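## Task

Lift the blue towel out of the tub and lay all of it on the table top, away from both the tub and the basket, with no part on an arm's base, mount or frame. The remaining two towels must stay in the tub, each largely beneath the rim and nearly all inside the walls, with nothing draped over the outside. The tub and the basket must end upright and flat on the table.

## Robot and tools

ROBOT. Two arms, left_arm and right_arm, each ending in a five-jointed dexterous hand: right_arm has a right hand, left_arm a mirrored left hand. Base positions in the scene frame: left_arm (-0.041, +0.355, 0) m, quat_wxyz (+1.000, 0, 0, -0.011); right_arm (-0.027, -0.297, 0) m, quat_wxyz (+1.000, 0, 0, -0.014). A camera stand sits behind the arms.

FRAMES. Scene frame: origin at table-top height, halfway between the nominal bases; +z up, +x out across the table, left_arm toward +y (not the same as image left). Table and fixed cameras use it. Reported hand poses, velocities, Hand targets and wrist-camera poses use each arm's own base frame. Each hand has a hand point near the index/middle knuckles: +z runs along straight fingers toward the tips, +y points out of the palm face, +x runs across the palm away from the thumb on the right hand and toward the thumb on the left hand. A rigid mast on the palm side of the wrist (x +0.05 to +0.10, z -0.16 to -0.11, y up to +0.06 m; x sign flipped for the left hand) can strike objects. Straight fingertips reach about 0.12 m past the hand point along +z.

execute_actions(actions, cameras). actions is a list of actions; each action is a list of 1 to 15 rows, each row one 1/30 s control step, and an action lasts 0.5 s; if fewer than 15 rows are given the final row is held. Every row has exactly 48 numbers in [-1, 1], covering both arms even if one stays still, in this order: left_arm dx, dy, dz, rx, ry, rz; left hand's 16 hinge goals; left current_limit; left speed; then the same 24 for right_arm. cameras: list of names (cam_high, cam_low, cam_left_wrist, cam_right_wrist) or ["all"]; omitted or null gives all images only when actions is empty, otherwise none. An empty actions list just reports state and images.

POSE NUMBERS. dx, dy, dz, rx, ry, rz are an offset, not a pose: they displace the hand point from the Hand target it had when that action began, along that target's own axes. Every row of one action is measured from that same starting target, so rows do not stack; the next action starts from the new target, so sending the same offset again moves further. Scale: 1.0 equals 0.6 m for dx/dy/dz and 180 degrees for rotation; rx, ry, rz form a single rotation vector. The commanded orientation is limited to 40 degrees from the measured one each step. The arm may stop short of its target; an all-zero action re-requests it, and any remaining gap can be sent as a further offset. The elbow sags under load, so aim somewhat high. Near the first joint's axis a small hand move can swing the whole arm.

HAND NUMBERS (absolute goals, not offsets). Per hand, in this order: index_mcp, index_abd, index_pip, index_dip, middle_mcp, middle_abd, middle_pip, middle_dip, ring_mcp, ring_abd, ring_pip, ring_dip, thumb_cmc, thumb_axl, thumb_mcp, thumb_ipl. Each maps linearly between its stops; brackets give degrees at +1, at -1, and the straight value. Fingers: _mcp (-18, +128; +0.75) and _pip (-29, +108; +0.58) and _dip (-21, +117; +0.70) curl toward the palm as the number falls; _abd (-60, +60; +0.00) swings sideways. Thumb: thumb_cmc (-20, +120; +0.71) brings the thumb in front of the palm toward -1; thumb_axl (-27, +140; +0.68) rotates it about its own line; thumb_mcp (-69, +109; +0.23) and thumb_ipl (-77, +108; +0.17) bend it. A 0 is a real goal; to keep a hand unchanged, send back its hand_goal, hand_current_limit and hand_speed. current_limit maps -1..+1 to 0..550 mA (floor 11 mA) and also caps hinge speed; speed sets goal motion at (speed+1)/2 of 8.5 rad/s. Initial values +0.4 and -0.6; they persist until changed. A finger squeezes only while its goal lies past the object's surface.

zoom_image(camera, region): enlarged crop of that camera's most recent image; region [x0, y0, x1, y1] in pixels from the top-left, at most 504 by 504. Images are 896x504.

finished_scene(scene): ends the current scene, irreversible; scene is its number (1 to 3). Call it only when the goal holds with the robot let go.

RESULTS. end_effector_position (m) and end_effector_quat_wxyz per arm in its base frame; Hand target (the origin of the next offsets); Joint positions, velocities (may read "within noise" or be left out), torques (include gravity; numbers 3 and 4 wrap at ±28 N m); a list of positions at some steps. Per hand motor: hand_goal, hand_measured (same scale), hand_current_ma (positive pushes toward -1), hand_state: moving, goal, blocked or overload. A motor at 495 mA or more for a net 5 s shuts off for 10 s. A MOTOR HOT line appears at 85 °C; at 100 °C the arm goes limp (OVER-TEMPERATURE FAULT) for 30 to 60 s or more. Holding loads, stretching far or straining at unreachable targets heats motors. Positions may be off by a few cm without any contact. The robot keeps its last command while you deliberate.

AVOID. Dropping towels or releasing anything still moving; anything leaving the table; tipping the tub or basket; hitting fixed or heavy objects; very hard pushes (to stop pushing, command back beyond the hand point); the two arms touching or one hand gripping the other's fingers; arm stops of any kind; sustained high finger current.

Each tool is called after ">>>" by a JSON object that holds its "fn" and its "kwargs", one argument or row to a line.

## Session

>>> {"fn": "execute_actions", "kwargs": {
  "actions": []
}}

>>> {"fn": "zoom_image", "kwargs": {
  "camera": "cam_high",
  "region": [220, 270, 440, 470]
}}

>>> {"fn": "zoom_image", "kwargs": {
  "camera": "cam_low",
  "region": [80, 160, 400, 360]
}}

Scene clock: 0.00 s.
left_arm: end_effector_position=(+0.3009, -0.0596, +0.1802) hand_goal=(+0.754, +0.000, +0.576, +0.696, +0.754, +0.000, +0.576, +0.696, +0.754, +0.000, +0.576, +0.696, +0.714, +0.678, +0.226, +0.168) hand_measured=(+0.754, +0.000, +0.576, +0.696, +0.754, +0.000, +0.576, +0.696, +0.754, +0.000, +0.576, +0.696, +0.714, +0.678, +0.226, +0.168) hand_current_ma=(+0, +0, +0, +0, +0, +0, +0, +0, +0, +0, +0, +0, +0, +0, +0, +0) hand_state=(goal, goal, goal, goal, goal, goal, goal, goal, goal, goal, goal, goal, goal, goal, goal, goal) hand_current_limit=0.40 hand_speed=-0.60 end_effector_quat_wxyz=(+0.191, -0.056, +0.970, -0.139) | right_arm: end_effector_position=(+0.5223, +0.3138, +0.1983) hand_goal=(+0.754, +0.000, +0.576, +0.696, +0.754, +0.000, +0.576, +0.696, +0.754, +0.000, +0.576, +0.696, +0.714, +0.678, +0.226, +0.168) hand_measured=(+0.754, +0.000, +0.576, +0.696, +0.754, +0.000, +0.576, +0.696, +0.754, +0.000, +0.576, +0.696, +0.714, +0.678, +0.226, +0.168) hand_current_ma=(+0, +0, +0, +0, +0, +0, +0, +0, +0, +0, +0, +0, +0, +0, +0, +0) hand_state=(goal, goal, goal, goal, goal, goal, goal, goal, goal, goal, goal, goal, goal, goal, goal, goal) hand_current_limit=0.40 hand_speed=-0.60 end_effector_quat_wxyz=(-0.089, +0.617, +0.782, -0.013)
Joint positions: left_arm=[-0.346 0.97 0.844 -0.979 0.103 -2.057] | right_arm=[0.576 1.806 1.737 -1.583 -0.161 0.336]
Joint velocities: within noise
Joint torques (N m): no reading
Heat: left arm: hottest waist 32 °C; right arm: hottest waist 34 °C.
Hand target: left_arm +0.3094, -0.0626, +0.1928; +0.205, -0.055, +0.966, -0.145 | right_arm +0.5286, +0.3179, +0.2122; -0.084, +0.617, +0.783, +0.002

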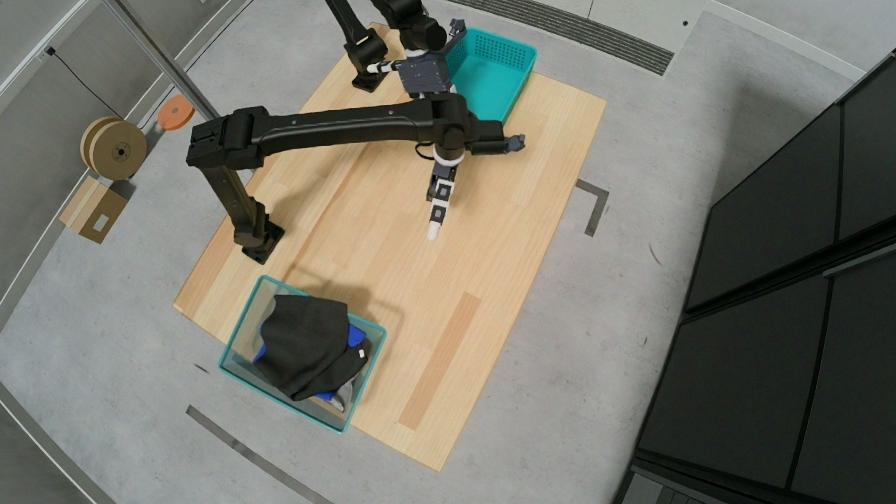

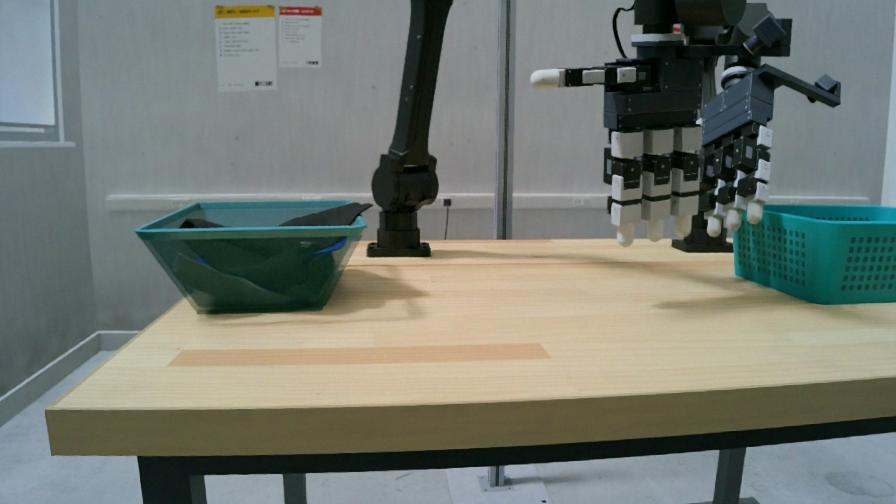

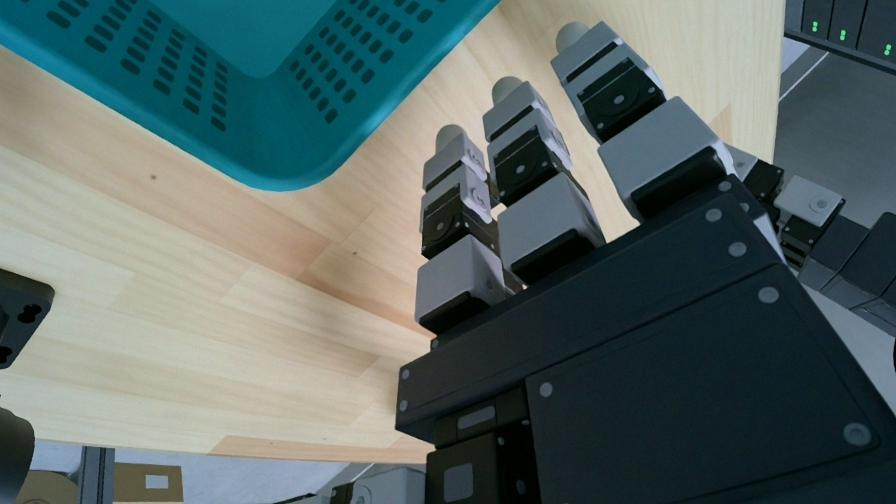

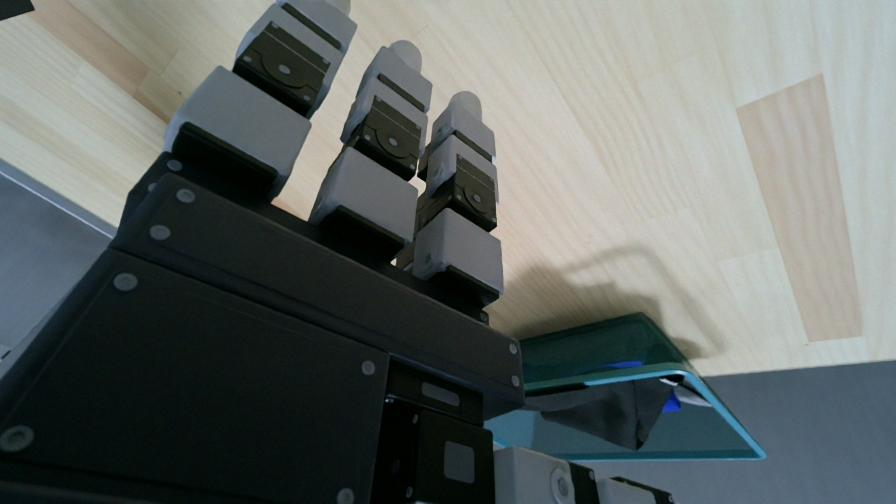

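Scaled by 2.291 from the camera's 896x504 image, which has a finer 1280x720 frame.

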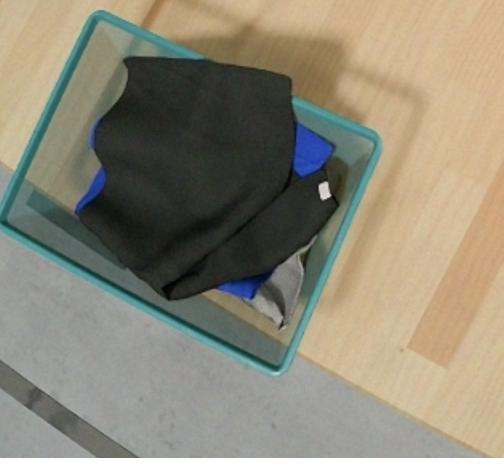

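Scaled by 1.575 from the camera's 896x504 image, which has a finer 1280x720 frame.

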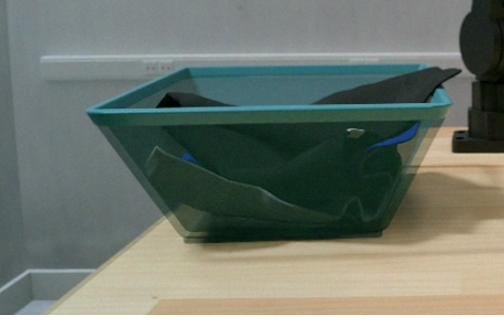

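>>> {"fn": "execute_actions", "kwargs": {
  "actions": [
    [[0,0,0,0,0,0,0.754,0,0.576,0.696,0.754,0,0.576,0.696,0.754,0,0.576,0.696,0.714,0.678,0.226,0.168,0.4,-0.6,-0.1775,-0.115,-0.114,-0.015,-0.0103,0.0693,0.75,0.5,0.576,0.696,0.75,-0.4,0.576,0.696,0.75,0,-0.85,-0.7,0.71,0.678,0.226,0.168,0.5,-0.4]],
    [[0,0,0,0,0,0,0.754,0,0.576,0.696,0.754,0,0.576,0.696,0.754,0,0.576,0.696,0.714,0.678,0.226,0.168,0.4,-0.6,-0.21,-0.061,-0.067,-0.015,-0.0103,0.0693,0.75,0.5,0.576,0.696,0.75,-0.4,0.576,0.696,-0.2,0,-0.85,-0.7,0.71,0.678,0.226,0.168,0.5,-0.4]],
    [[0,0,0,0,0,0,0.754,0,0.576,0.696,0.754,0,0.576,0.696,0.754,0,0.576,0.696,0.714,0.678,0.226,0.168,0.4,-0.6,-0.218,-0.013,0,-0.015,-0.0103,0.0693,0.75,0.5,0.576,0.696,0.75,-0.4,0.576,0.696,-0.2,0,-0.85,-0.7,0.71,0.678,0.226,0.168,0.5,-0.4]],
    [[0,0,0,0,0,0,0.754,0,0.576,0.696,0.754,0,0.576,0.696,0.754,0,0.576,0.696,0.714,0.678,0.226,0.168,0.4,-0.6,-0.216,0.034,0,0,0,0,0.75,0.5,0.576,0.696,0.75,-0.4,0.576,0.696,-0.2,0,-0.85,-0.7,0.71,0.678,0.226,0.168,0.5,-0.4]]
  ],
  "cameras": ["cam_high","cam_low","cam_right_wrist"]
}}

Scene clock: 4.67 s.
left_arm: end_effector_position=(+0.3009, -0.0596, +0.1802) hand_goal=(+0.754, +0.000, +0.576, +0.696, +0.754, +0.000, +0.576, +0.696, +0.754, +0.000, +0.576, +0.696, +0.714, +0.678, +0.226, +0.168) hand_measured=(+0.752, +0.000, +0.576, +0.696, +0.752, +0.000, +0.576, +0.696, +0.752, +0.000, +0.576, +0.696, +0.714, +0.678, +0.224, +0.168) hand_current_ma=(+0, +0, +0, +0, +0, +0, +0, +0, +0, +0, +0, +0, +0, +0, +0, +0) hand_state=(goal, goal, goal, goal, goal, goal, goal, goal, goal, goal, goal, goal, goal, goal, goal, goal) hand_current_limit=0.40 hand_speed=-0.60 end_effector_quat_wxyz=(+0.191, -0.056, +0.970, -0.139) | right_arm: end_effector_position=(+0.3892, -0.1883, +0.2894) hand_goal=(+0.750, +0.500, +0.576, +0.696, +0.750, -0.400, +0.576, +0.696, -0.200, +0.000, -0.850, -0.700, +0.710, +0.678, +0.226, +0.168) hand_measured=(+0.748, +0.496, +0.576, +0.696, +0.746, -0.398, +0.572, +0.694, -0.176, -0.002, -0.844, -0.700, +0.710, +0.678, +0.222, +0.168) hand_current_ma=(-2, -4, +0, +0, -3, +2, -3, -2, +55, -2, +7, +0, +0, -1, -5, +0) hand_state=(goal, goal, goal, goal, goal, goal, goal, goal, blocked, goal, goal, goal, goal, goal, goal, goal) hand_current_limit=0.50 hand_speed=-0.40 end_effector_quat_wxyz=(-0.012, +0.841, +0.541, -0.012)
Joint positions: left_arm=[-0.346 0.97 0.844 -0.979 0.103 -2.057] | right_arm=[-0.386 1.271 1.342 -1.675 0.007 0.042]
Joint torques (N m): left_arm=[-0.09 -4.19 11.45 1.22 0.24 -0.04] | right_arm=[-0.79 -8.47 11.93 0.73 -0.02 -0.15]
Heat: left arm: hottest waist 32 °C; right arm: hottest elbow 35 °C.
Hand target: left_arm +0.3094, -0.0626, +0.1928; +0.205, -0.055, +0.966, -0.145 | right_arm +0.3955, -0.1915, +0.3001; +0.000, +0.838, +0.545, +0.000
Off the commanded pose: left_arm 0.015 m, 2 deg | right_arm 0.013 m, 2 deg.
Step readings (end_effector_position of left_arm | right_arm):
0: (+0.3009, -0.0596, +0.1802) | (+0.5223, +0.3138, +0.1983)
1: (+0.3009, -0.0596, +0.1802) | (+0.5224, +0.3136, +0.1983)
2: (+0.3009, -0.0596, +0.1802) | (+0.5231, +0.3088, +0.1985)
4: (+0.3009, -0.0596, +0.1802) | (+0.5167, +0.2924, +0.1997)
8: (+0.3009, -0.0596, +0.1802) | (+0.5031, +0.2366, +0.2216)
15: (+0.3009, -0.0596, +0.1802) | (+0.4982, +0.1905, +0.2785)
16: (+0.3009, -0.0596, +0.1802) | (+0.4972, +0.1896, +0.2805)
17: (+0.3009, -0.0596, +0.1802) | (+0.4965, +0.1838, +0.2804)
19: (+0.3009, -0.0596, +0.1802) | (+0.4898, +0.1667, +0.2770)
23: (+0.3009, -0.0596, +0.1802) | (+0.4772, +0.1049, +0.2776)
30: (+0.3009, -0.0596, +0.1802) | (+0.4690, +0.0616, +0.3034)
31: (+0.3009, -0.0596, +0.1802) | (+0.4682, +0.0609, +0.3046)
32: (+0.3009, -0.0596, +0.1802) | (+0.4664, +0.0556, +0.3039)
34: (+0.3009, -0.0596, +0.1802) | (+0.4579, +0.0353, +0.2975)
38: (+0.3009, -0.0596, +0.1802) | (+0.4363, -0.0314, +0.2870)
45: (+0.3009, -0.0596, +0.1802) | (+0.4273, -0.0661, +0.2947)
46: (+0.3009, -0.0596, +0.1802) | (+0.4274, -0.0665, +0.2950)
47: (+0.3009, -0.0596, +0.1802) | (+0.4270, -0.0698, +0.2943)
49: (+0.3009, -0.0596, +0.1802) | (+0.4203, -0.0928, +0.2918)
53: (+0.3009, -0.0596, +0.1802) | (+0.3936, -0.1677, +0.2900)
60: (+0.3009, -0.0596, +0.1802) | (+0.3854, -0.1932, +0.2897)
Images, in order (width x height): cam_high 896x504, cam_low 896x504, cam_right_wrist 896x504.

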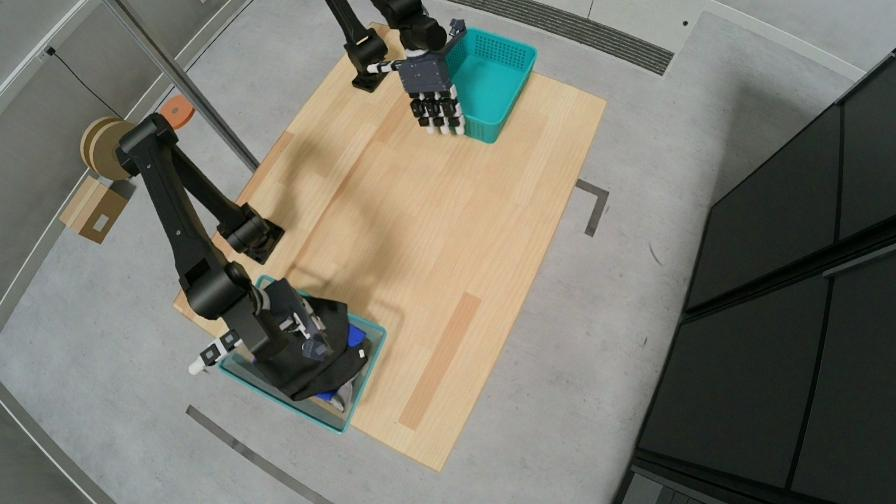

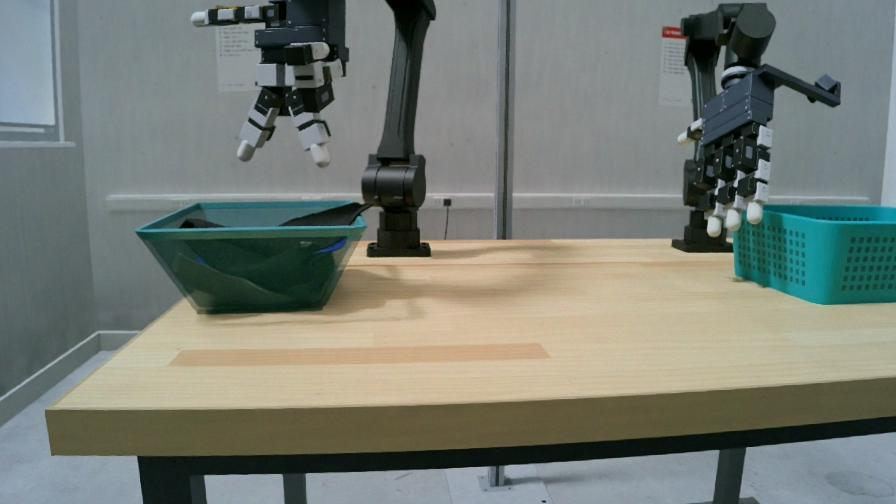

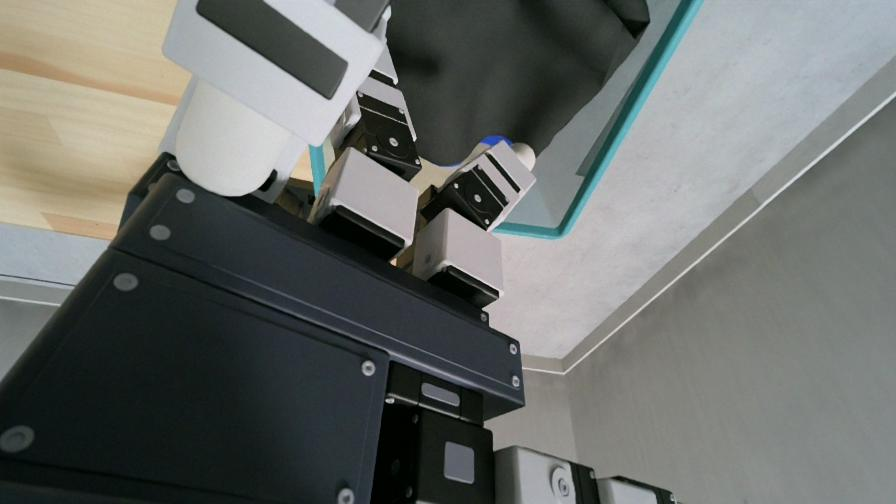

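>>> {"fn": "execute_actions", "kwargs": {
  "actions": [
    [[0,0,0,0,0,0,0.754,0,0.576,0.696,0.754,0,0.576,0.696,0.754,0,0.576,0.696,0.714,0.678,0.226,0.168,0.4,-0.6,0,0,0.1,0,0,0,0.75,0.5,0.576,0.696,0.75,-0.4,0.576,0.696,-0.2,0,-0.85,-0.7,0.71,0.678,0.226,0.168,0.5,-0.4]],
    [[0,0,0,0,0,0,0.754,0,0.576,0.696,0.754,0,0.576,0.696,0.754,0,0.576,0.696,0.714,0.678,0.226,0.168,0.4,-0.6,0,0,0.08,0,0,0,0.75,0.5,0.576,0.696,0.75,-0.4,0.576,0.696,-0.2,0,-0.85,-0.7,0.71,0.678,0.226,0.168,0.5,-0.4]]
  ],
  "cameras": ["cam_high","cam_low","cam_right_wrist"]
}}

Scene clock: 6.23 s.
left_arm: end_effector_position=(+0.3009, -0.0596, +0.1802) hand_goal=(+0.754, +0.000, +0.576, +0.696, +0.754, +0.000, +0.576, +0.696, +0.754, +0.000, +0.576, +0.696, +0.714, +0.678, +0.226, +0.168) hand_measured=(+0.752, +0.000, +0.576, +0.696, +0.752, +0.000, +0.576, +0.696, +0.752, +0.000, +0.576, +0.696, +0.714, +0.678, +0.224, +0.168) hand_current_ma=(+0, +0, +0, +0, +0, +0, +0, +0, +0, +0, +0, +0, +0, +0, +0, +0) hand_state=(goal, goal, goal, goal, goal, goal, goal, goal, goal, goal, goal, goal, goal, goal, goal, goal) hand_current_limit=0.40 hand_speed=-0.60 end_effector_quat_wxyz=(+0.191, -0.056, +0.970, -0.139) | right_arm: end_effector_position=(+0.3924, -0.1886, +0.1968) hand_goal=(+0.750, +0.500, +0.576, +0.696, +0.750, -0.400, +0.576, +0.696, -0.200, +0.000, -0.850, -0.700, +0.710, +0.678, +0.226, +0.168) hand_measured=(+0.748, +0.496, +0.576, +0.696, +0.748, -0.398, +0.574, +0.694, -0.176, -0.002, -0.844, -0.700, +0.710, +0.678, +0.222, +0.168) hand_current_ma=(-1, -4, +0, +0, -2, +2, -3, -2, +55, -2, +7, +0, +0, -1, -5, +0) hand_state=(goal, goal, goal, goal, goal, goal, goal, goal, blocked, goal, goal, goal, goal, goal, goal, goal) hand_current_limit=0.50 hand_speed=-0.40 end_effector_quat_wxyz=(+0.001, +0.840, +0.543, -0.002)
Joint positions: left_arm=[-0.346 0.97 0.844 -0.979 0.103 -2.057] | right_arm=[-0.386 1.271 1.091 -1.392 0.004 0.037]
Joint torques (N m): left_arm=[-0.09 -4.07 11.49 1.24 0.25 -0.01] | right_arm=[-0.91 -7.06 10.09 0.83 0 -0.14]
Heat: left arm: hottest waist 32 °C; right arm: hottest elbow 35 °C.
Hand target: left_arm +0.3094, -0.0626, +0.1928; +0.205, -0.055, +0.966, -0.145 | right_arm +0.3955, -0.1916, +0.1922; +0.000, +0.838, +0.545, +0.000
Off the commanded pose: left_arm 0.015 m, 2 deg | right_arm 0.006 m, 0 deg.
Step readings (end_effector_position of left_arm | right_arm):
0: (+0.3009, -0.0596, +0.1802) | (+0.3893, -0.1883, +0.2894)
1: (+0.3009, -0.0596, +0.1802) | (+0.3896, -0.1885, +0.2895)
2: (+0.3009, -0.0596, +0.1802) | (+0.3914, -0.1891, +0.2881)
4: (+0.3009, -0.0596, +0.1802) | (+0.3950, -0.1903, +0.2794)
8: (+0.3009, -0.0596, +0.1802) | (+0.3902, -0.1879, +0.2474)
15: (+0.3009, -0.0596, +0.1802) | (+0.3921, -0.1886, +0.2401)
16: (+0.3009, -0.0596, +0.1802) | (+0.3926, -0.1887, +0.2400)
17: (+0.3009, -0.0596, +0.1802) | (+0.3941, -0.1894, +0.2386)
19: (+0.3009, -0.0596, +0.1802) | (+0.3961, -0.1902, +0.2293)
23: (+0.3009, -0.0596, +0.1802) | (+0.3892, -0.1874, +0.2025)
30: (+0.3009, -0.0596, +0.1802) | (+0.3918, -0.1884, +0.1965)
Images, in order (width x height): cam_high 896x504, cam_low 896x504, cam_right_wrist 896x504.

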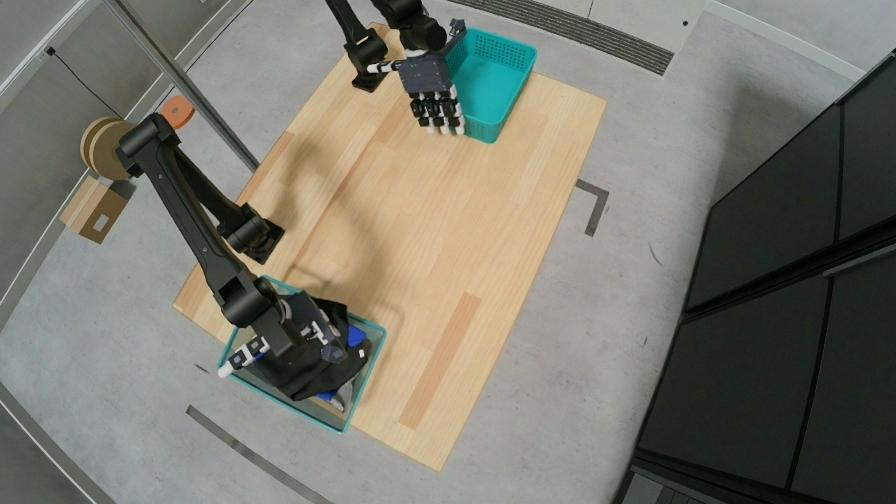

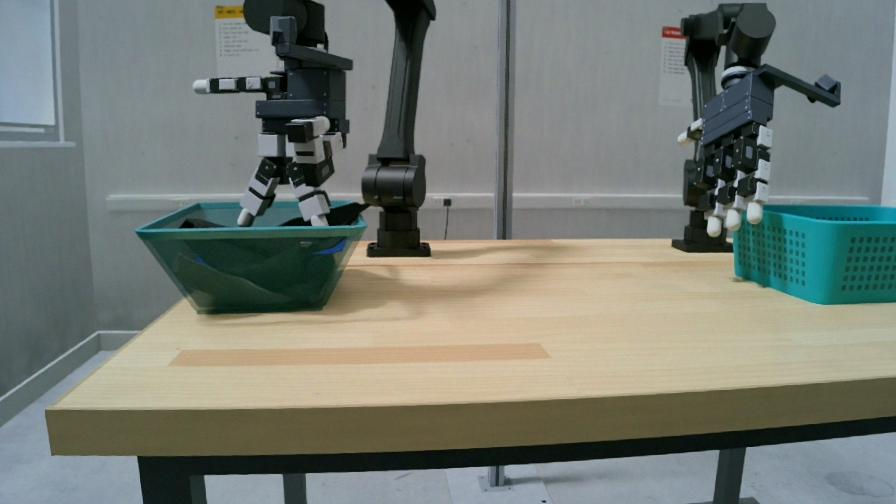

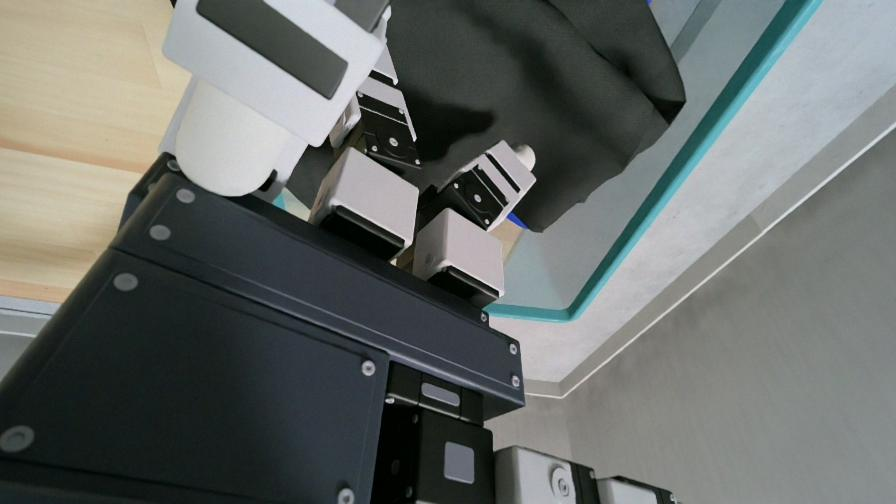

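>>> {"fn": "execute_actions", "kwargs": {
  "actions": [
    [[0,0,0,0,0,0,0.754,0,0.576,0.696,0.754,0,0.576,0.696,0.754,0,0.576,0.696,0.714,0.678,0.226,0.168,0.4,-0.6,0,0.01,0.045,0,0,0,0.75,0.5,0.576,0.696,0.75,-0.4,0.576,0.696,-0.2,0,-0.85,-0.7,0.71,0.678,0.226,0.168,0.5,-0.4]],
    [[0,0,0,0,0,0,0.754,0,0.576,0.696,0.754,0,0.576,0.696,0.754,0,0.576,0.696,0.714,0.678,0.226,0.168,0.4,-0.6,0,0,0,0,0,0,0.75,-0.5,0.576,0.696,0.75,0.5,0.576,0.696,-0.2,0,-0.85,-0.7,0.71,0.678,0.226,0.168,0.7,-0.6]],
    [[0,0,0,0,0,0,0.754,0,0.576,0.696,0.754,0,0.576,0.696,0.754,0,0.576,0.696,0.714,0.678,0.226,0.168,0.4,-0.6,0,0,0,0,0,0,0.75,-0.5,0.576,0.696,0.75,0.5,0.576,0.696,-0.2,0,-0.85,-0.7,0.71,0.678,0.226,0.168,0.7,-0.6]]
  ],
  "cameras": ["cam_low","cam_right_wrist"]
}}

Scene clock: 8.37 s.
left_arm: end_effector_position=(+0.3009, -0.0596, +0.1802) hand_goal=(+0.754, +0.000, +0.576, +0.696, +0.754, +0.000, +0.576, +0.696, +0.754, +0.000, +0.576, +0.696, +0.714, +0.678, +0.226, +0.168) hand_measured=(+0.752, +0.000, +0.576, +0.696, +0.752, +0.000, +0.576, +0.696, +0.752, +0.000, +0.576, +0.696, +0.714, +0.678, +0.224, +0.168) hand_current_ma=(+0, +0, +0, +0, +0, +0, +0, +0, +0, +0, +0, +0, +0, +0, +0, +0) hand_state=(goal, goal, goal, goal, goal, goal, goal, goal, goal, goal, goal, goal, goal, goal, goal, goal) hand_current_limit=0.40 hand_speed=-0.60 end_effector_quat_wxyz=(+0.191, -0.056, +0.970, -0.139) | right_arm: end_effector_position=(+0.4007, -0.1916, +0.1752) hand_goal=(+0.750, -0.500, +0.576, +0.696, +0.750, +0.500, +0.576, +0.696, -0.200, +0.000, -0.850, -0.700, +0.710, +0.678, +0.226, +0.168) hand_measured=(+0.748, -0.004, +0.576, +0.696, +0.746, +0.082, +0.574, +0.694, -0.176, -0.002, -0.844, -0.700, +0.710, +0.678, +0.222, +0.168) hand_current_ma=(-3, +468, +0, +0, -4, -467, -2, -2, +55, -2, +7, +0, +0, -1, -5, +0) hand_state=(goal, blocked, goal, goal, goal, blocked, goal, goal, blocked, goal, goal, goal, goal, goal, goal, goal) hand_current_limit=0.70 hand_speed=-0.60 end_effector_quat_wxyz=(+0.006, +0.839, +0.544, +0.004)
Joint positions: left_arm=[-0.346 0.97 0.844 -0.979 0.103 -2.057] | right_arm=[-0.387 1.298 1.055 -1.314 0 0.034]
Joint torques (N m): left_arm=[-0.32 -4.25 11.43 1.25 0.21 -0.01] | right_arm=[-0.91 -6.95 9.37 0.84 0.1 -0.13]
Heat: left arm: hottest elbow 33 °C; right arm: hottest elbow 35 °C.
Hand target: left_arm +0.3094, -0.0626, +0.1928; +0.205, -0.055, +0.966, -0.145 | right_arm +0.4009, -0.1939, +0.1651; +0.000, +0.839, +0.545, +0.000
Off the commanded pose: left_arm 0.015 m, 2 deg | right_arm 0.010 m, 1 deg.
Step readings (end_effector_position of left_arm | right_arm):
0: (+0.3009, -0.0596, +0.1802) | (+0.3924, -0.1886, +0.1968)
1: (+0.3009, -0.0596, +0.1802) | (+0.3926, -0.1887, +0.1967)
2: (+0.3009, -0.0596, +0.1802) | (+0.3935, -0.1891, +0.1963)
4: (+0.3009, -0.0596, +0.1802) | (+0.3962, -0.1902, +0.1934)
8: (+0.3009, -0.0596, +0.1802) | (+0.3972, -0.1905, +0.1803)
15: (+0.3009, -0.0596, +0.1802) | (+0.3996, -0.1920, +0.1750)
16: (+0.3009, -0.0596, +0.1802) | (+0.3996, -0.1920, +0.1750)
17: (+0.3009, -0.0596, +0.1802) | (+0.3996, -0.1920, +0.1750)
19: (+0.3009, -0.0596, +0.1802) | (+0.3999, -0.1919, +0.1751)
23: (+0.3009, -0.0596, +0.1802) | (+0.4000, -0.1919, +0.1751)
30: (+0.3009, -0.0596, +0.1802) | (+0.4007, -0.1917, +0.1752)
31: (+0.3009, -0.0596, +0.1802) | (+0.4007, -0.1917, +0.1752)
32: (+0.3009, -0.0596, +0.1802) | (+0.4007, -0.1917, +0.1752)
34: (+0.3009, -0.0596, +0.1802) | (+0.4007, -0.1916, +0.1752)
38: (+0.3009, -0.0596, +0.1802) | (+0.4007, -0.1916, +0.1752)
45: (+0.3009, -0.0596, +0.1802) | (+0.4007, -0.1916, +0.1752)
Images, in order (width x height): cam_low 896x504, cam_right_wrist 896x504.

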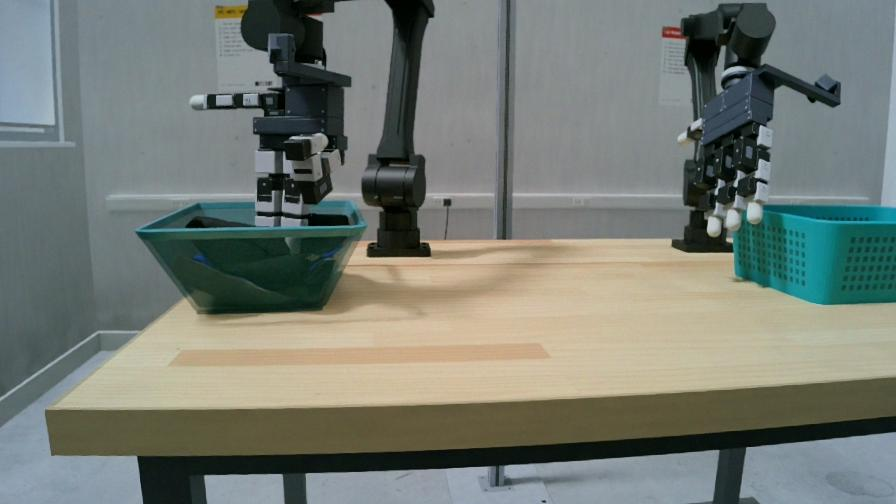

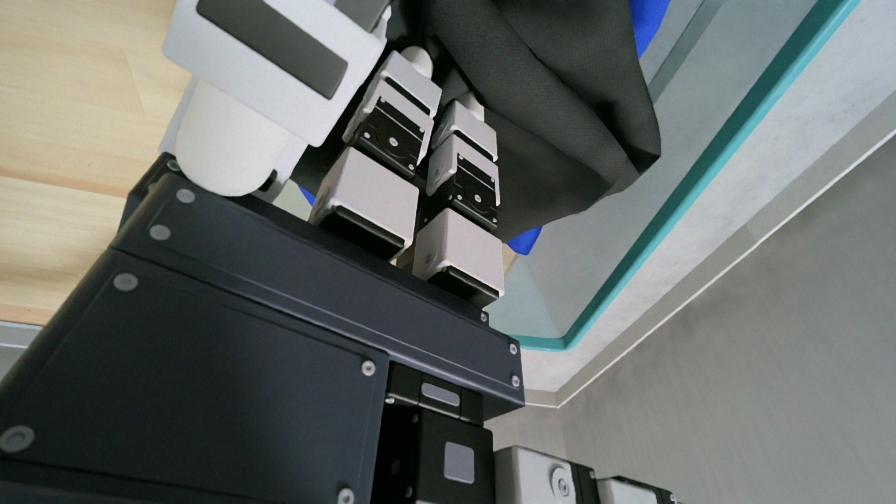

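>>> {"fn": "execute_actions", "kwargs": {
  "actions": [
    [[0,0,0,0,0,0,0.754,0,0.576,0.696,0.754,0,0.576,0.696,0.754,0,0.576,0.696,0.714,0.678,0.226,0.168,0.4,-0.6,0,0,-0.1,0,0,0,0.75,-0.5,0.576,0.696,0.75,0.5,0.576,0.696,-0.2,0,-0.85,-0.7,0.71,0.678,0.226,0.168,0.7,-0.6]],
    [[0,0,0,0,0,0,0.754,0,0.576,0.696,0.754,0,0.576,0.696,0.754,0,0.576,0.696,0.714,0.678,0.226,0.168,0.4,-0.6,0,0,-0.12,0,0,0,0.75,-0.5,0.576,0.696,0.75,0.5,0.576,0.696,-0.2,0,-0.85,-0.7,0.71,0.678,0.226,0.168,0.7,-0.6]]
  ],
  "cameras": ["cam_high","cam_low","cam_right_wrist"]
}}

Scene clock: 10.00 s.
left_arm: end_effector_position=(+0.3009, -0.0596, +0.1802) hand_goal=(+0.754, +0.000, +0.576, +0.696, +0.754, +0.000, +0.576, +0.696, +0.754, +0.000, +0.576, +0.696, +0.714, +0.678, +0.226, +0.168) hand_measured=(+0.752, +0.000, +0.576, +0.696, +0.752, +0.000, +0.576, +0.696, +0.752, +0.000, +0.576, +0.696, +0.714, +0.678, +0.224, +0.168) hand_current_ma=(+0, +0, +0, +0, +0, +0, +0, +0, +0, +0, +0, +0, +0, +0, +0, +0) hand_state=(goal, goal, goal, goal, goal, goal, goal, goal, goal, goal, goal, goal, goal, goal, goal, goal) hand_current_limit=0.40 hand_speed=-0.60 end_effector_quat_wxyz=(+0.191, -0.056, +0.970, -0.139) | right_arm: end_effector_position=(+0.3901, -0.1872, +0.2733) hand_goal=(+0.750, -0.500, +0.576, +0.696, +0.750, +0.500, +0.576, +0.696, -0.200, +0.000, -0.850, -0.700, +0.710, +0.678, +0.226, +0.168) hand_measured=(+0.748, -0.048, +0.574, +0.696, +0.740, +0.106, +0.570, +0.694, -0.176, -0.002, -0.844, -0.700, +0.710, +0.678, +0.222, +0.168) hand_current_ma=(-2, +467, -1, +0, -16, -467, -7, -2, +55, -2, +7, +0, +0, -1, -5, +0) hand_state=(goal, blocked, goal, goal, goal, blocked, goal, goal, blocked, goal, goal, goal, goal, goal, goal, goal) hand_current_limit=0.70 hand_speed=-0.60 end_effector_quat_wxyz=(-0.016, +0.839, +0.544, -0.012)
Joint positions: left_arm=[-0.346 0.97 0.844 -0.979 0.103 -2.057] | right_arm=[-0.387 1.274 1.304 -1.641 0 0.033]
Joint torques (N m): left_arm=[-0.15 -3.9 11.47 1.21 0.24 -0.02] | right_arm=[-0.91 -7.59 15.61 -0.14 0.11 -0.11]
Heat: left arm: hottest elbow 33 °C; right arm: hottest elbow 36 °C.
Hand target: left_arm +0.3094, -0.0626, +0.1928; +0.205, -0.055, +0.966, -0.145 | right_arm +0.4010, -0.1939, +0.2972; +0.000, +0.839, +0.545, +0.000
Off the commanded pose: left_arm 0.015 m, 2 deg | right_arm 0.027 m, 2 deg.
Step readings (end_effector_position of left_arm | right_arm):
0: (+0.3009, -0.0596, +0.1802) | (+0.4007, -0.1916, +0.1752)
1: (+0.3009, -0.0596, +0.1802) | (+0.4007, -0.1916, +0.1752)
2: (+0.3009, -0.0596, +0.1802) | (+0.3990, -0.1910, +0.1746)
4: (+0.3009, -0.0596, +0.1802) | (+0.3937, -0.1887, +0.1749)
8: (+0.3009, -0.0596, +0.1802) | (+0.3889, -0.1867, +0.1836)
15: (+0.3009, -0.0596, +0.1802) | (+0.3887, -0.1866, +0.1919)
16: (+0.3009, -0.0596, +0.1802) | (+0.3879, -0.1863, +0.1921)
17: (+0.3009, -0.0596, +0.1802) | (+0.3864, -0.1857, +0.1939)
19: (+0.3009, -0.0596, +0.1802) | (+0.3834, -0.1845, +0.2049)
23: (+0.3009, -0.0596, +0.1802) | (+0.3888, -0.1867, +0.2430)
30: (+0.3009, -0.0596, +0.1802) | (+0.3922, -0.1881, +0.2739)
Images, in order (width x height): cam_high 896x504, cam_low 896x504, cam_right_wrist 896x504.

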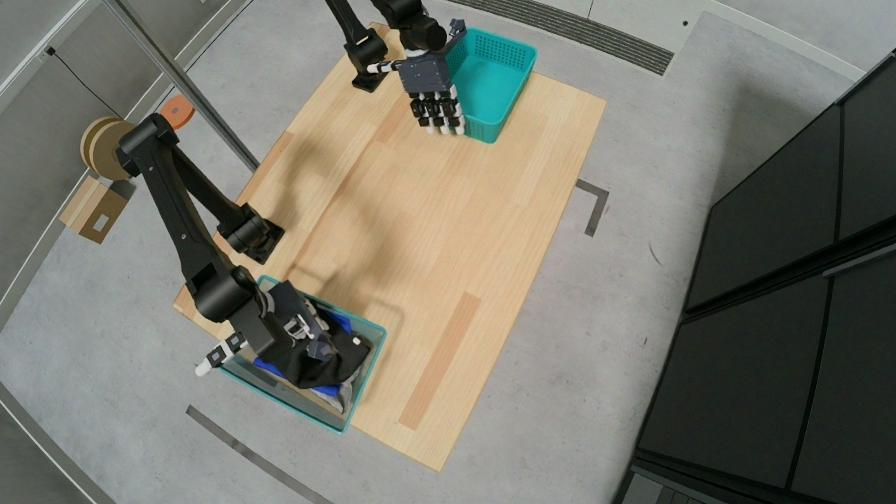

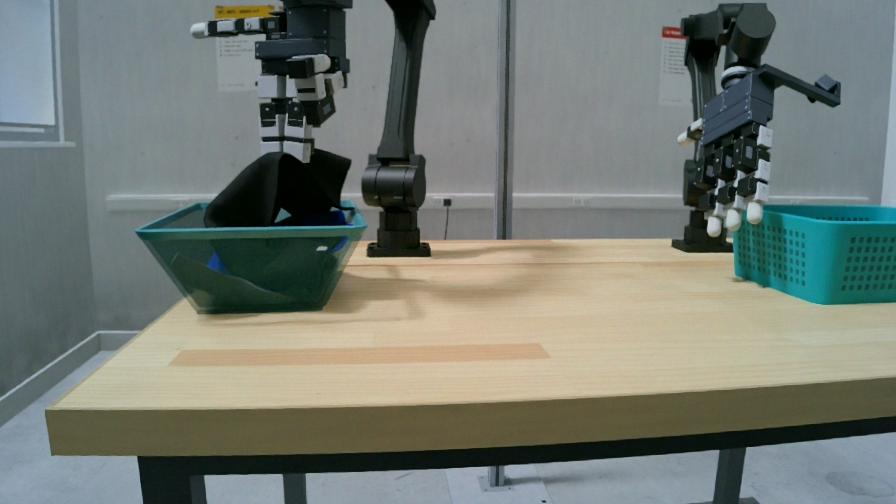

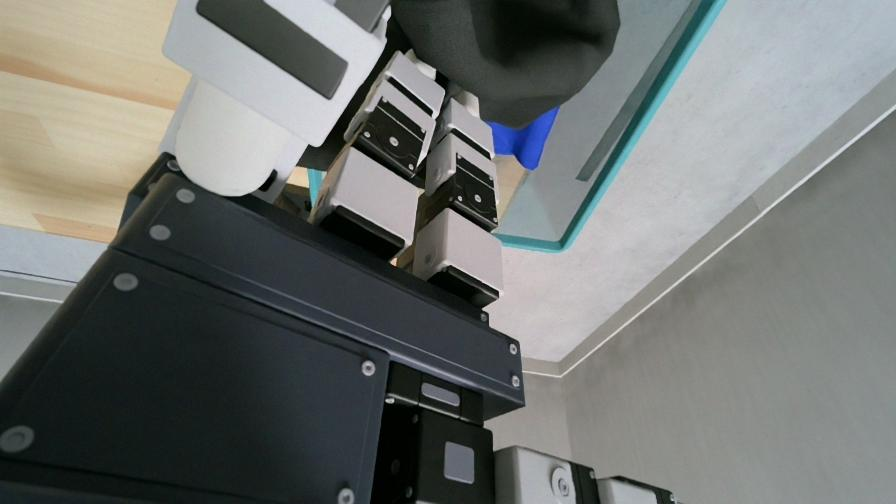

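>>> {"fn": "zoom_image", "kwargs": {
  "camera": "cam_low",
  "region": [120, 120, 400, 330]
}}

Scaled by 1.800 from the camera's 896x504 image, which has a finer 1280x720 frame.

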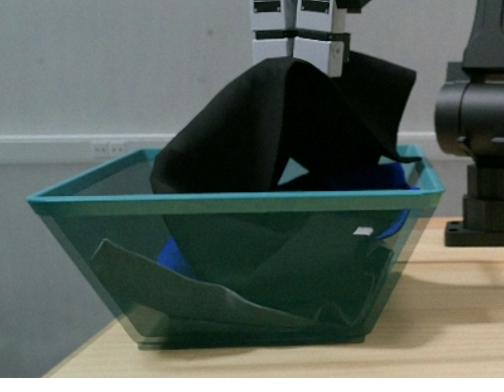

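>>> {"fn": "execute_actions", "kwargs": {
  "actions": [
    [[0,0,0,0,0,0,0.754,0,0.576,0.696,0.754,0,0.576,0.696,0.754,0,0.576,0.696,0.714,0.678,0.226,0.168,0.4,-0.6,0,0,-0.12,0,0,0,0.75,-0.5,0.576,0.696,0.75,0.5,0.576,0.696,-0.2,0,-0.85,-0.7,0.71,0.678,0.226,0.168,0.7,-0.6]],
    [[0,0,0,0,0,0,0.754,0,0.576,0.696,0.754,0,0.576,0.696,0.754,0,0.576,0.696,0.714,0.678,0.226,0.168,0.4,-0.6,0,0,-0.14,0,0,0,0.75,-0.5,0.576,0.696,0.75,0.5,0.576,0.696,-0.2,0,-0.85,-0.7,0.71,0.678,0.226,0.168,0.7,-0.6]]
  ],
  "cameras": ["cam_high","cam_low"]
}}

Scene clock: 11.67 s.
left_arm: end_effector_position=(+0.3009, -0.0596, +0.1802) hand_goal=(+0.754, +0.000, +0.576, +0.696, +0.754, +0.000, +0.576, +0.696, +0.754, +0.000, +0.576, +0.696, +0.714, +0.678, +0.226, +0.168) hand_measured=(+0.752, +0.000, +0.576, +0.696, +0.752, +0.000, +0.576, +0.696, +0.752, +0.000, +0.576, +0.696, +0.714, +0.678, +0.224, +0.168) hand_current_ma=(+0, +0, +0, +0, +0, +0, +0, +0, +0, +0, +0, +0, +0, +0, +0, +0) hand_state=(goal, goal, goal, goal, goal, goal, goal, goal, goal, goal, goal, goal, goal, goal, goal, goal) hand_current_limit=0.40 hand_speed=-0.60 end_effector_quat_wxyz=(+0.191, -0.056, +0.970, -0.139) | right_arm: end_effector_position=(+0.3953, -0.1915, +0.4291) hand_goal=(+0.750, -0.500, +0.576, +0.696, +0.750, +0.500, +0.576, +0.696, -0.200, +0.000, -0.850, -0.700, +0.710, +0.678, +0.226, +0.168) hand_measured=(+0.754, -0.048, +0.576, +0.696, +0.746, +0.106, +0.572, +0.694, -0.176, -0.002, -0.844, -0.700, +0.710, +0.678, +0.222, +0.168) hand_current_ma=(+4, +468, +1, +0, -5, -467, -5, -2, +55, -2, +7, +0, +0, -1, -5, +0) hand_state=(goal, blocked, goal, goal, goal, blocked, goal, goal, blocked, goal, goal, goal, goal, goal, goal, goal) hand_current_limit=0.70 hand_speed=-0.60 end_effector_quat_wxyz=(+0.109, +0.833, +0.539, +0.068)
Joint positions: left_arm=[-0.346 0.97 0.844 -0.979 0.103 -2.057] | right_arm=[-0.387 1.176 1.553 -1.69 0.012 0.033]
Joint torques (N m): left_arm=[0.09 -4.19 11.44 1.16 0.23 -0.02] | right_arm=[-0.44 -5.77 15.43 0.57 0.24 -0.09]
Heat: left arm: hottest elbow 33 °C; right arm: hottest elbow 36 °C.
Hand target: left_arm +0.3094, -0.0626, +0.1928; +0.205, -0.055, +0.966, -0.145 | right_arm +0.4010, -0.1938, +0.4531; +0.000, +0.839, +0.545, +0.000
Off the commanded pose: left_arm 0.015 m, 2 deg | right_arm 0.025 m, 15 deg.
joint sent to its limit (right arm) — joint 4 (wrist pitch), lower limit. The joint targets are off in orientation, not in position.
Step readings (end_effector_position of left_arm | right_arm):
0: (+0.3009, -0.0596, +0.1802) | (+0.3900, -0.1872, +0.2733)
1: (+0.3009, -0.0596, +0.1802) | (+0.3900, -0.1872, +0.2734)
2: (+0.3009, -0.0596, +0.1802) | (+0.3897, -0.1870, +0.2746)
4: (+0.3009, -0.0596, +0.1802) | (+0.3895, -0.1870, +0.2821)
8: (+0.3009, -0.0596, +0.1802) | (+0.3940, -0.1893, +0.3117)
15: (+0.3009, -0.0596, +0.1802) | (+0.3944, -0.1895, +0.3420)
16: (+0.3009, -0.0596, +0.1802) | (+0.3945, -0.1896, +0.3422)
17: (+0.3009, -0.0596, +0.1802) | (+0.3945, -0.1898, +0.3432)
19: (+0.3009, -0.0596, +0.1802) | (+0.3961, -0.1911, +0.3514)
23: (+0.3009, -0.0596, +0.1802) | (+0.3985, -0.1927, +0.3861)
30: (+0.3009, -0.0596, +0.1802) | (+0.3952, -0.1915, +0.4285)
Images, in order (width x height): cam_high 896x504, cam_low 896x504.

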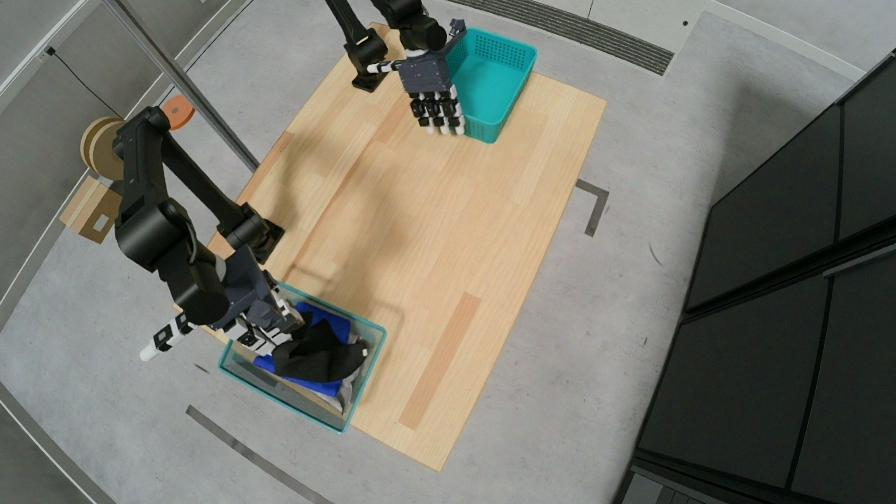

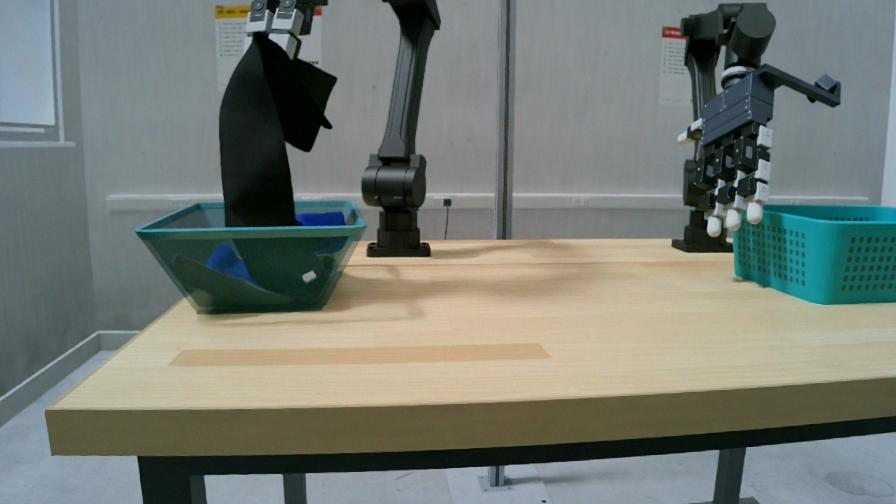

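>>> {"fn": "execute_actions", "kwargs": {
  "actions": [
    [[0,0,0,0,0,0,0.754,0,0.576,0.696,0.754,0,0.576,0.696,0.754,0,0.576,0.696,0.714,0.678,0.226,0.168,0.4,-0.6,0,0,-0.17,0,0,0,0.75,-0.5,0.576,0.696,0.75,0.5,0.576,0.696,-0.2,0,-0.85,-0.7,0.71,0.678,0.226,0.168,0.7,-0.6]],
    [[0,0,0,0,0,0,0.754,0,0.576,0.696,0.754,0,0.576,0.696,0.754,0,0.576,0.696,0.714,0.678,0.226,0.168,0.4,-0.6,0.18,0.028,-0.04,0,0,0,0.75,-0.5,0.576,0.696,0.75,0.5,0.576,0.696,-0.2,0,-0.85,-0.7,0.71,0.678,0.226,0.168,0.7,-0.6]],
    [[0,0,0,0,0,0,0.754,0,0.576,0.696,0.754,0,0.576,0.696,0.754,0,0.576,0.696,0.714,0.678,0.226,0.168,0.4,-0.6,0.2,0.028,0,0,0,0,0.75,-0.5,0.576,0.696,0.75,0.5,0.576,0.696,-0.2,0,-0.85,-0.7,0.71,0.678,0.226,0.168,0.7,-0.6]],
    [[0,0,0,0,0,0,0.754,0,0.576,0.696,0.754,0,0.576,0.696,0.754,0,0.576,0.696,0.714,0.678,0.226,0.168,0.4,-0.6,0.2,0.028,0.08,0,0,0,0.75,-0.5,0.576,0.696,0.75,0.5,0.576,0.696,-0.2,0,-0.85,-0.7,0.71,0.678,0.226,0.168,0.7,-0.6]]
  ],
  "cameras": ["cam_high","cam_low"]
}}

Scene clock: 15.20 s.
left_arm: end_effector_position=(+0.3009, -0.0596, +0.1802) hand_goal=(+0.754, +0.000, +0.576, +0.696, +0.754, +0.000, +0.576, +0.696, +0.754, +0.000, +0.576, +0.696, +0.714, +0.678, +0.226, +0.168) hand_measured=(+0.752, +0.000, +0.576, +0.696, +0.752, +0.000, +0.576, +0.696, +0.752, +0.000, +0.576, +0.696, +0.714, +0.678, +0.224, +0.168) hand_current_ma=(+0, +0, +0, +0, +0, +0, +0, +0, +0, +0, +0, +0, +0, +0, +0, +0) hand_state=(goal, goal, goal, goal, goal, goal, goal, goal, goal, goal, goal, goal, goal, goal, goal, goal) hand_current_limit=0.40 hand_speed=-0.60 end_effector_quat_wxyz=(+0.191, -0.056, +0.970, -0.139) | right_arm: end_effector_position=(+0.5919, +0.1121, +0.4928) hand_goal=(+0.750, -0.500, +0.576, +0.696, +0.750, +0.500, +0.576, +0.696, -0.200, +0.000, -0.850, -0.700, +0.710, +0.678, +0.226, +0.168) hand_measured=(+0.758, -0.048, +0.580, +0.696, +0.752, +0.108, +0.574, +0.694, -0.176, -0.002, -0.844, -0.700, +0.714, +0.678, +0.222, +0.168) hand_current_ma=(+14, +468, +4, +1, +2, -467, -1, -2, +55, -2, +7, +0, +3, -1, -6, +0) hand_state=(goal, blocked, goal, goal, goal, blocked, goal, goal, blocked, goal, goal, goal, goal, goal, goal, goal) hand_current_limit=0.70 hand_speed=-0.60 end_effector_quat_wxyz=(+0.098, +0.798, +0.567, +0.178)
Joint positions: left_arm=[-0.346 0.97 0.844 -0.979 0.103 -2.057] | right_arm=[0.327 1.657 2.183 -1.696 0.085 0.645]
Joint torques (N m): left_arm=[-0.03 -4.19 11.48 1.24 0.22 0] | right_arm=[-1.26 -15.33 15.21 0.98 0.13 0.05]
Heat: left arm: hottest elbow 34 °C; right arm: hottest elbow 37 °C.
Hand target: left_arm +0.3094, -0.0626, +0.1928; +0.205, -0.055, +0.966, -0.145 | right_arm +0.5883, +0.1037, +0.5311; +0.000, +0.838, +0.545, +0.000
Off the commanded pose: left_arm 0.015 m, 2 deg | right_arm 0.039 m, 24 deg.
joint sent to its limit (right arm) — joint 4 (wrist pitch), lower limit. The joint targets are off in position and orientation.
Step readings (end_effector_position of left_arm | right_arm):
0: (+0.3009, -0.0596, +0.1802) | (+0.3953, -0.1915, +0.4291)
1: (+0.3009, -0.0596, +0.1802) | (+0.3953, -0.1916, +0.4294)
2: (+0.3009, -0.0596, +0.1802) | (+0.3954, -0.1919, +0.4320)
4: (+0.3009, -0.0596, +0.1802) | (+0.3965, -0.1930, +0.4450)
8: (+0.3009, -0.0596, +0.1802) | (+0.3991, -0.1948, +0.4947)
15: (+0.3009, -0.0596, +0.1802) | (+0.3967, -0.1939, +0.5310)
16: (+0.3009, -0.0596, +0.1802) | (+0.3969, -0.1935, +0.5312)
17: (+0.3009, -0.0596, +0.1802) | (+0.3988, -0.1901, +0.5320)
19: (+0.3009, -0.0596, +0.1802) | (+0.4099, -0.1721, +0.5367)
23: (+0.3009, -0.0596, +0.1802) | (+0.4427, -0.1090, +0.5483)
30: (+0.3009, -0.0596, +0.1802) | (+0.4595, -0.0965, +0.5505)
31: (+0.3009, -0.0596, +0.1802) | (+0.4603, -0.0970, +0.5500)
32: (+0.3009, -0.0596, +0.1802) | (+0.4624, -0.0945, +0.5513)
34: (+0.3009, -0.0596, +0.1802) | (+0.4724, -0.0773, +0.5577)
38: (+0.3009, -0.0596, +0.1802) | (+0.5012, -0.0090, +0.5607)
45: (+0.3009, -0.0596, +0.1802) | (+0.5279, +0.0104, +0.5405)
46: (+0.3009, -0.0596, +0.1802) | (+0.5290, +0.0101, +0.5393)
47: (+0.3009, -0.0596, +0.1802) | (+0.5310, +0.0140, +0.5397)
49: (+0.3009, -0.0596, +0.1802) | (+0.5392, +0.0244, +0.5438)
53: (+0.3009, -0.0596, +0.1802) | (+0.5609, +0.0812, +0.5331)
60: (+0.3009, -0.0596, +0.1802) | (+0.5895, +0.1165, +0.4855)
Images, in order (width x height): cam_high 896x504, cam_low 896x504.

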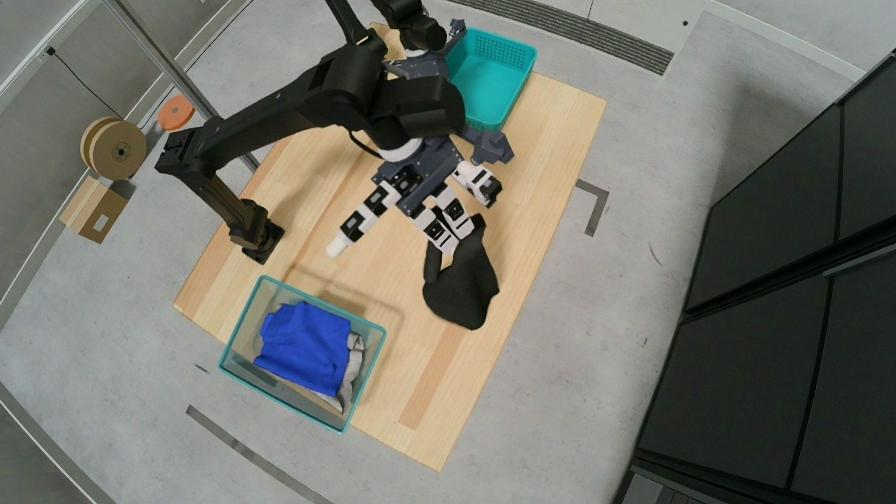

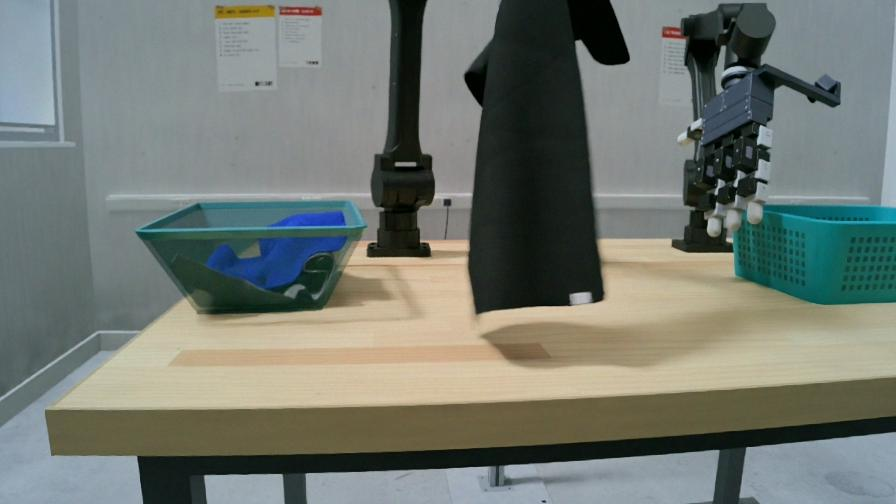

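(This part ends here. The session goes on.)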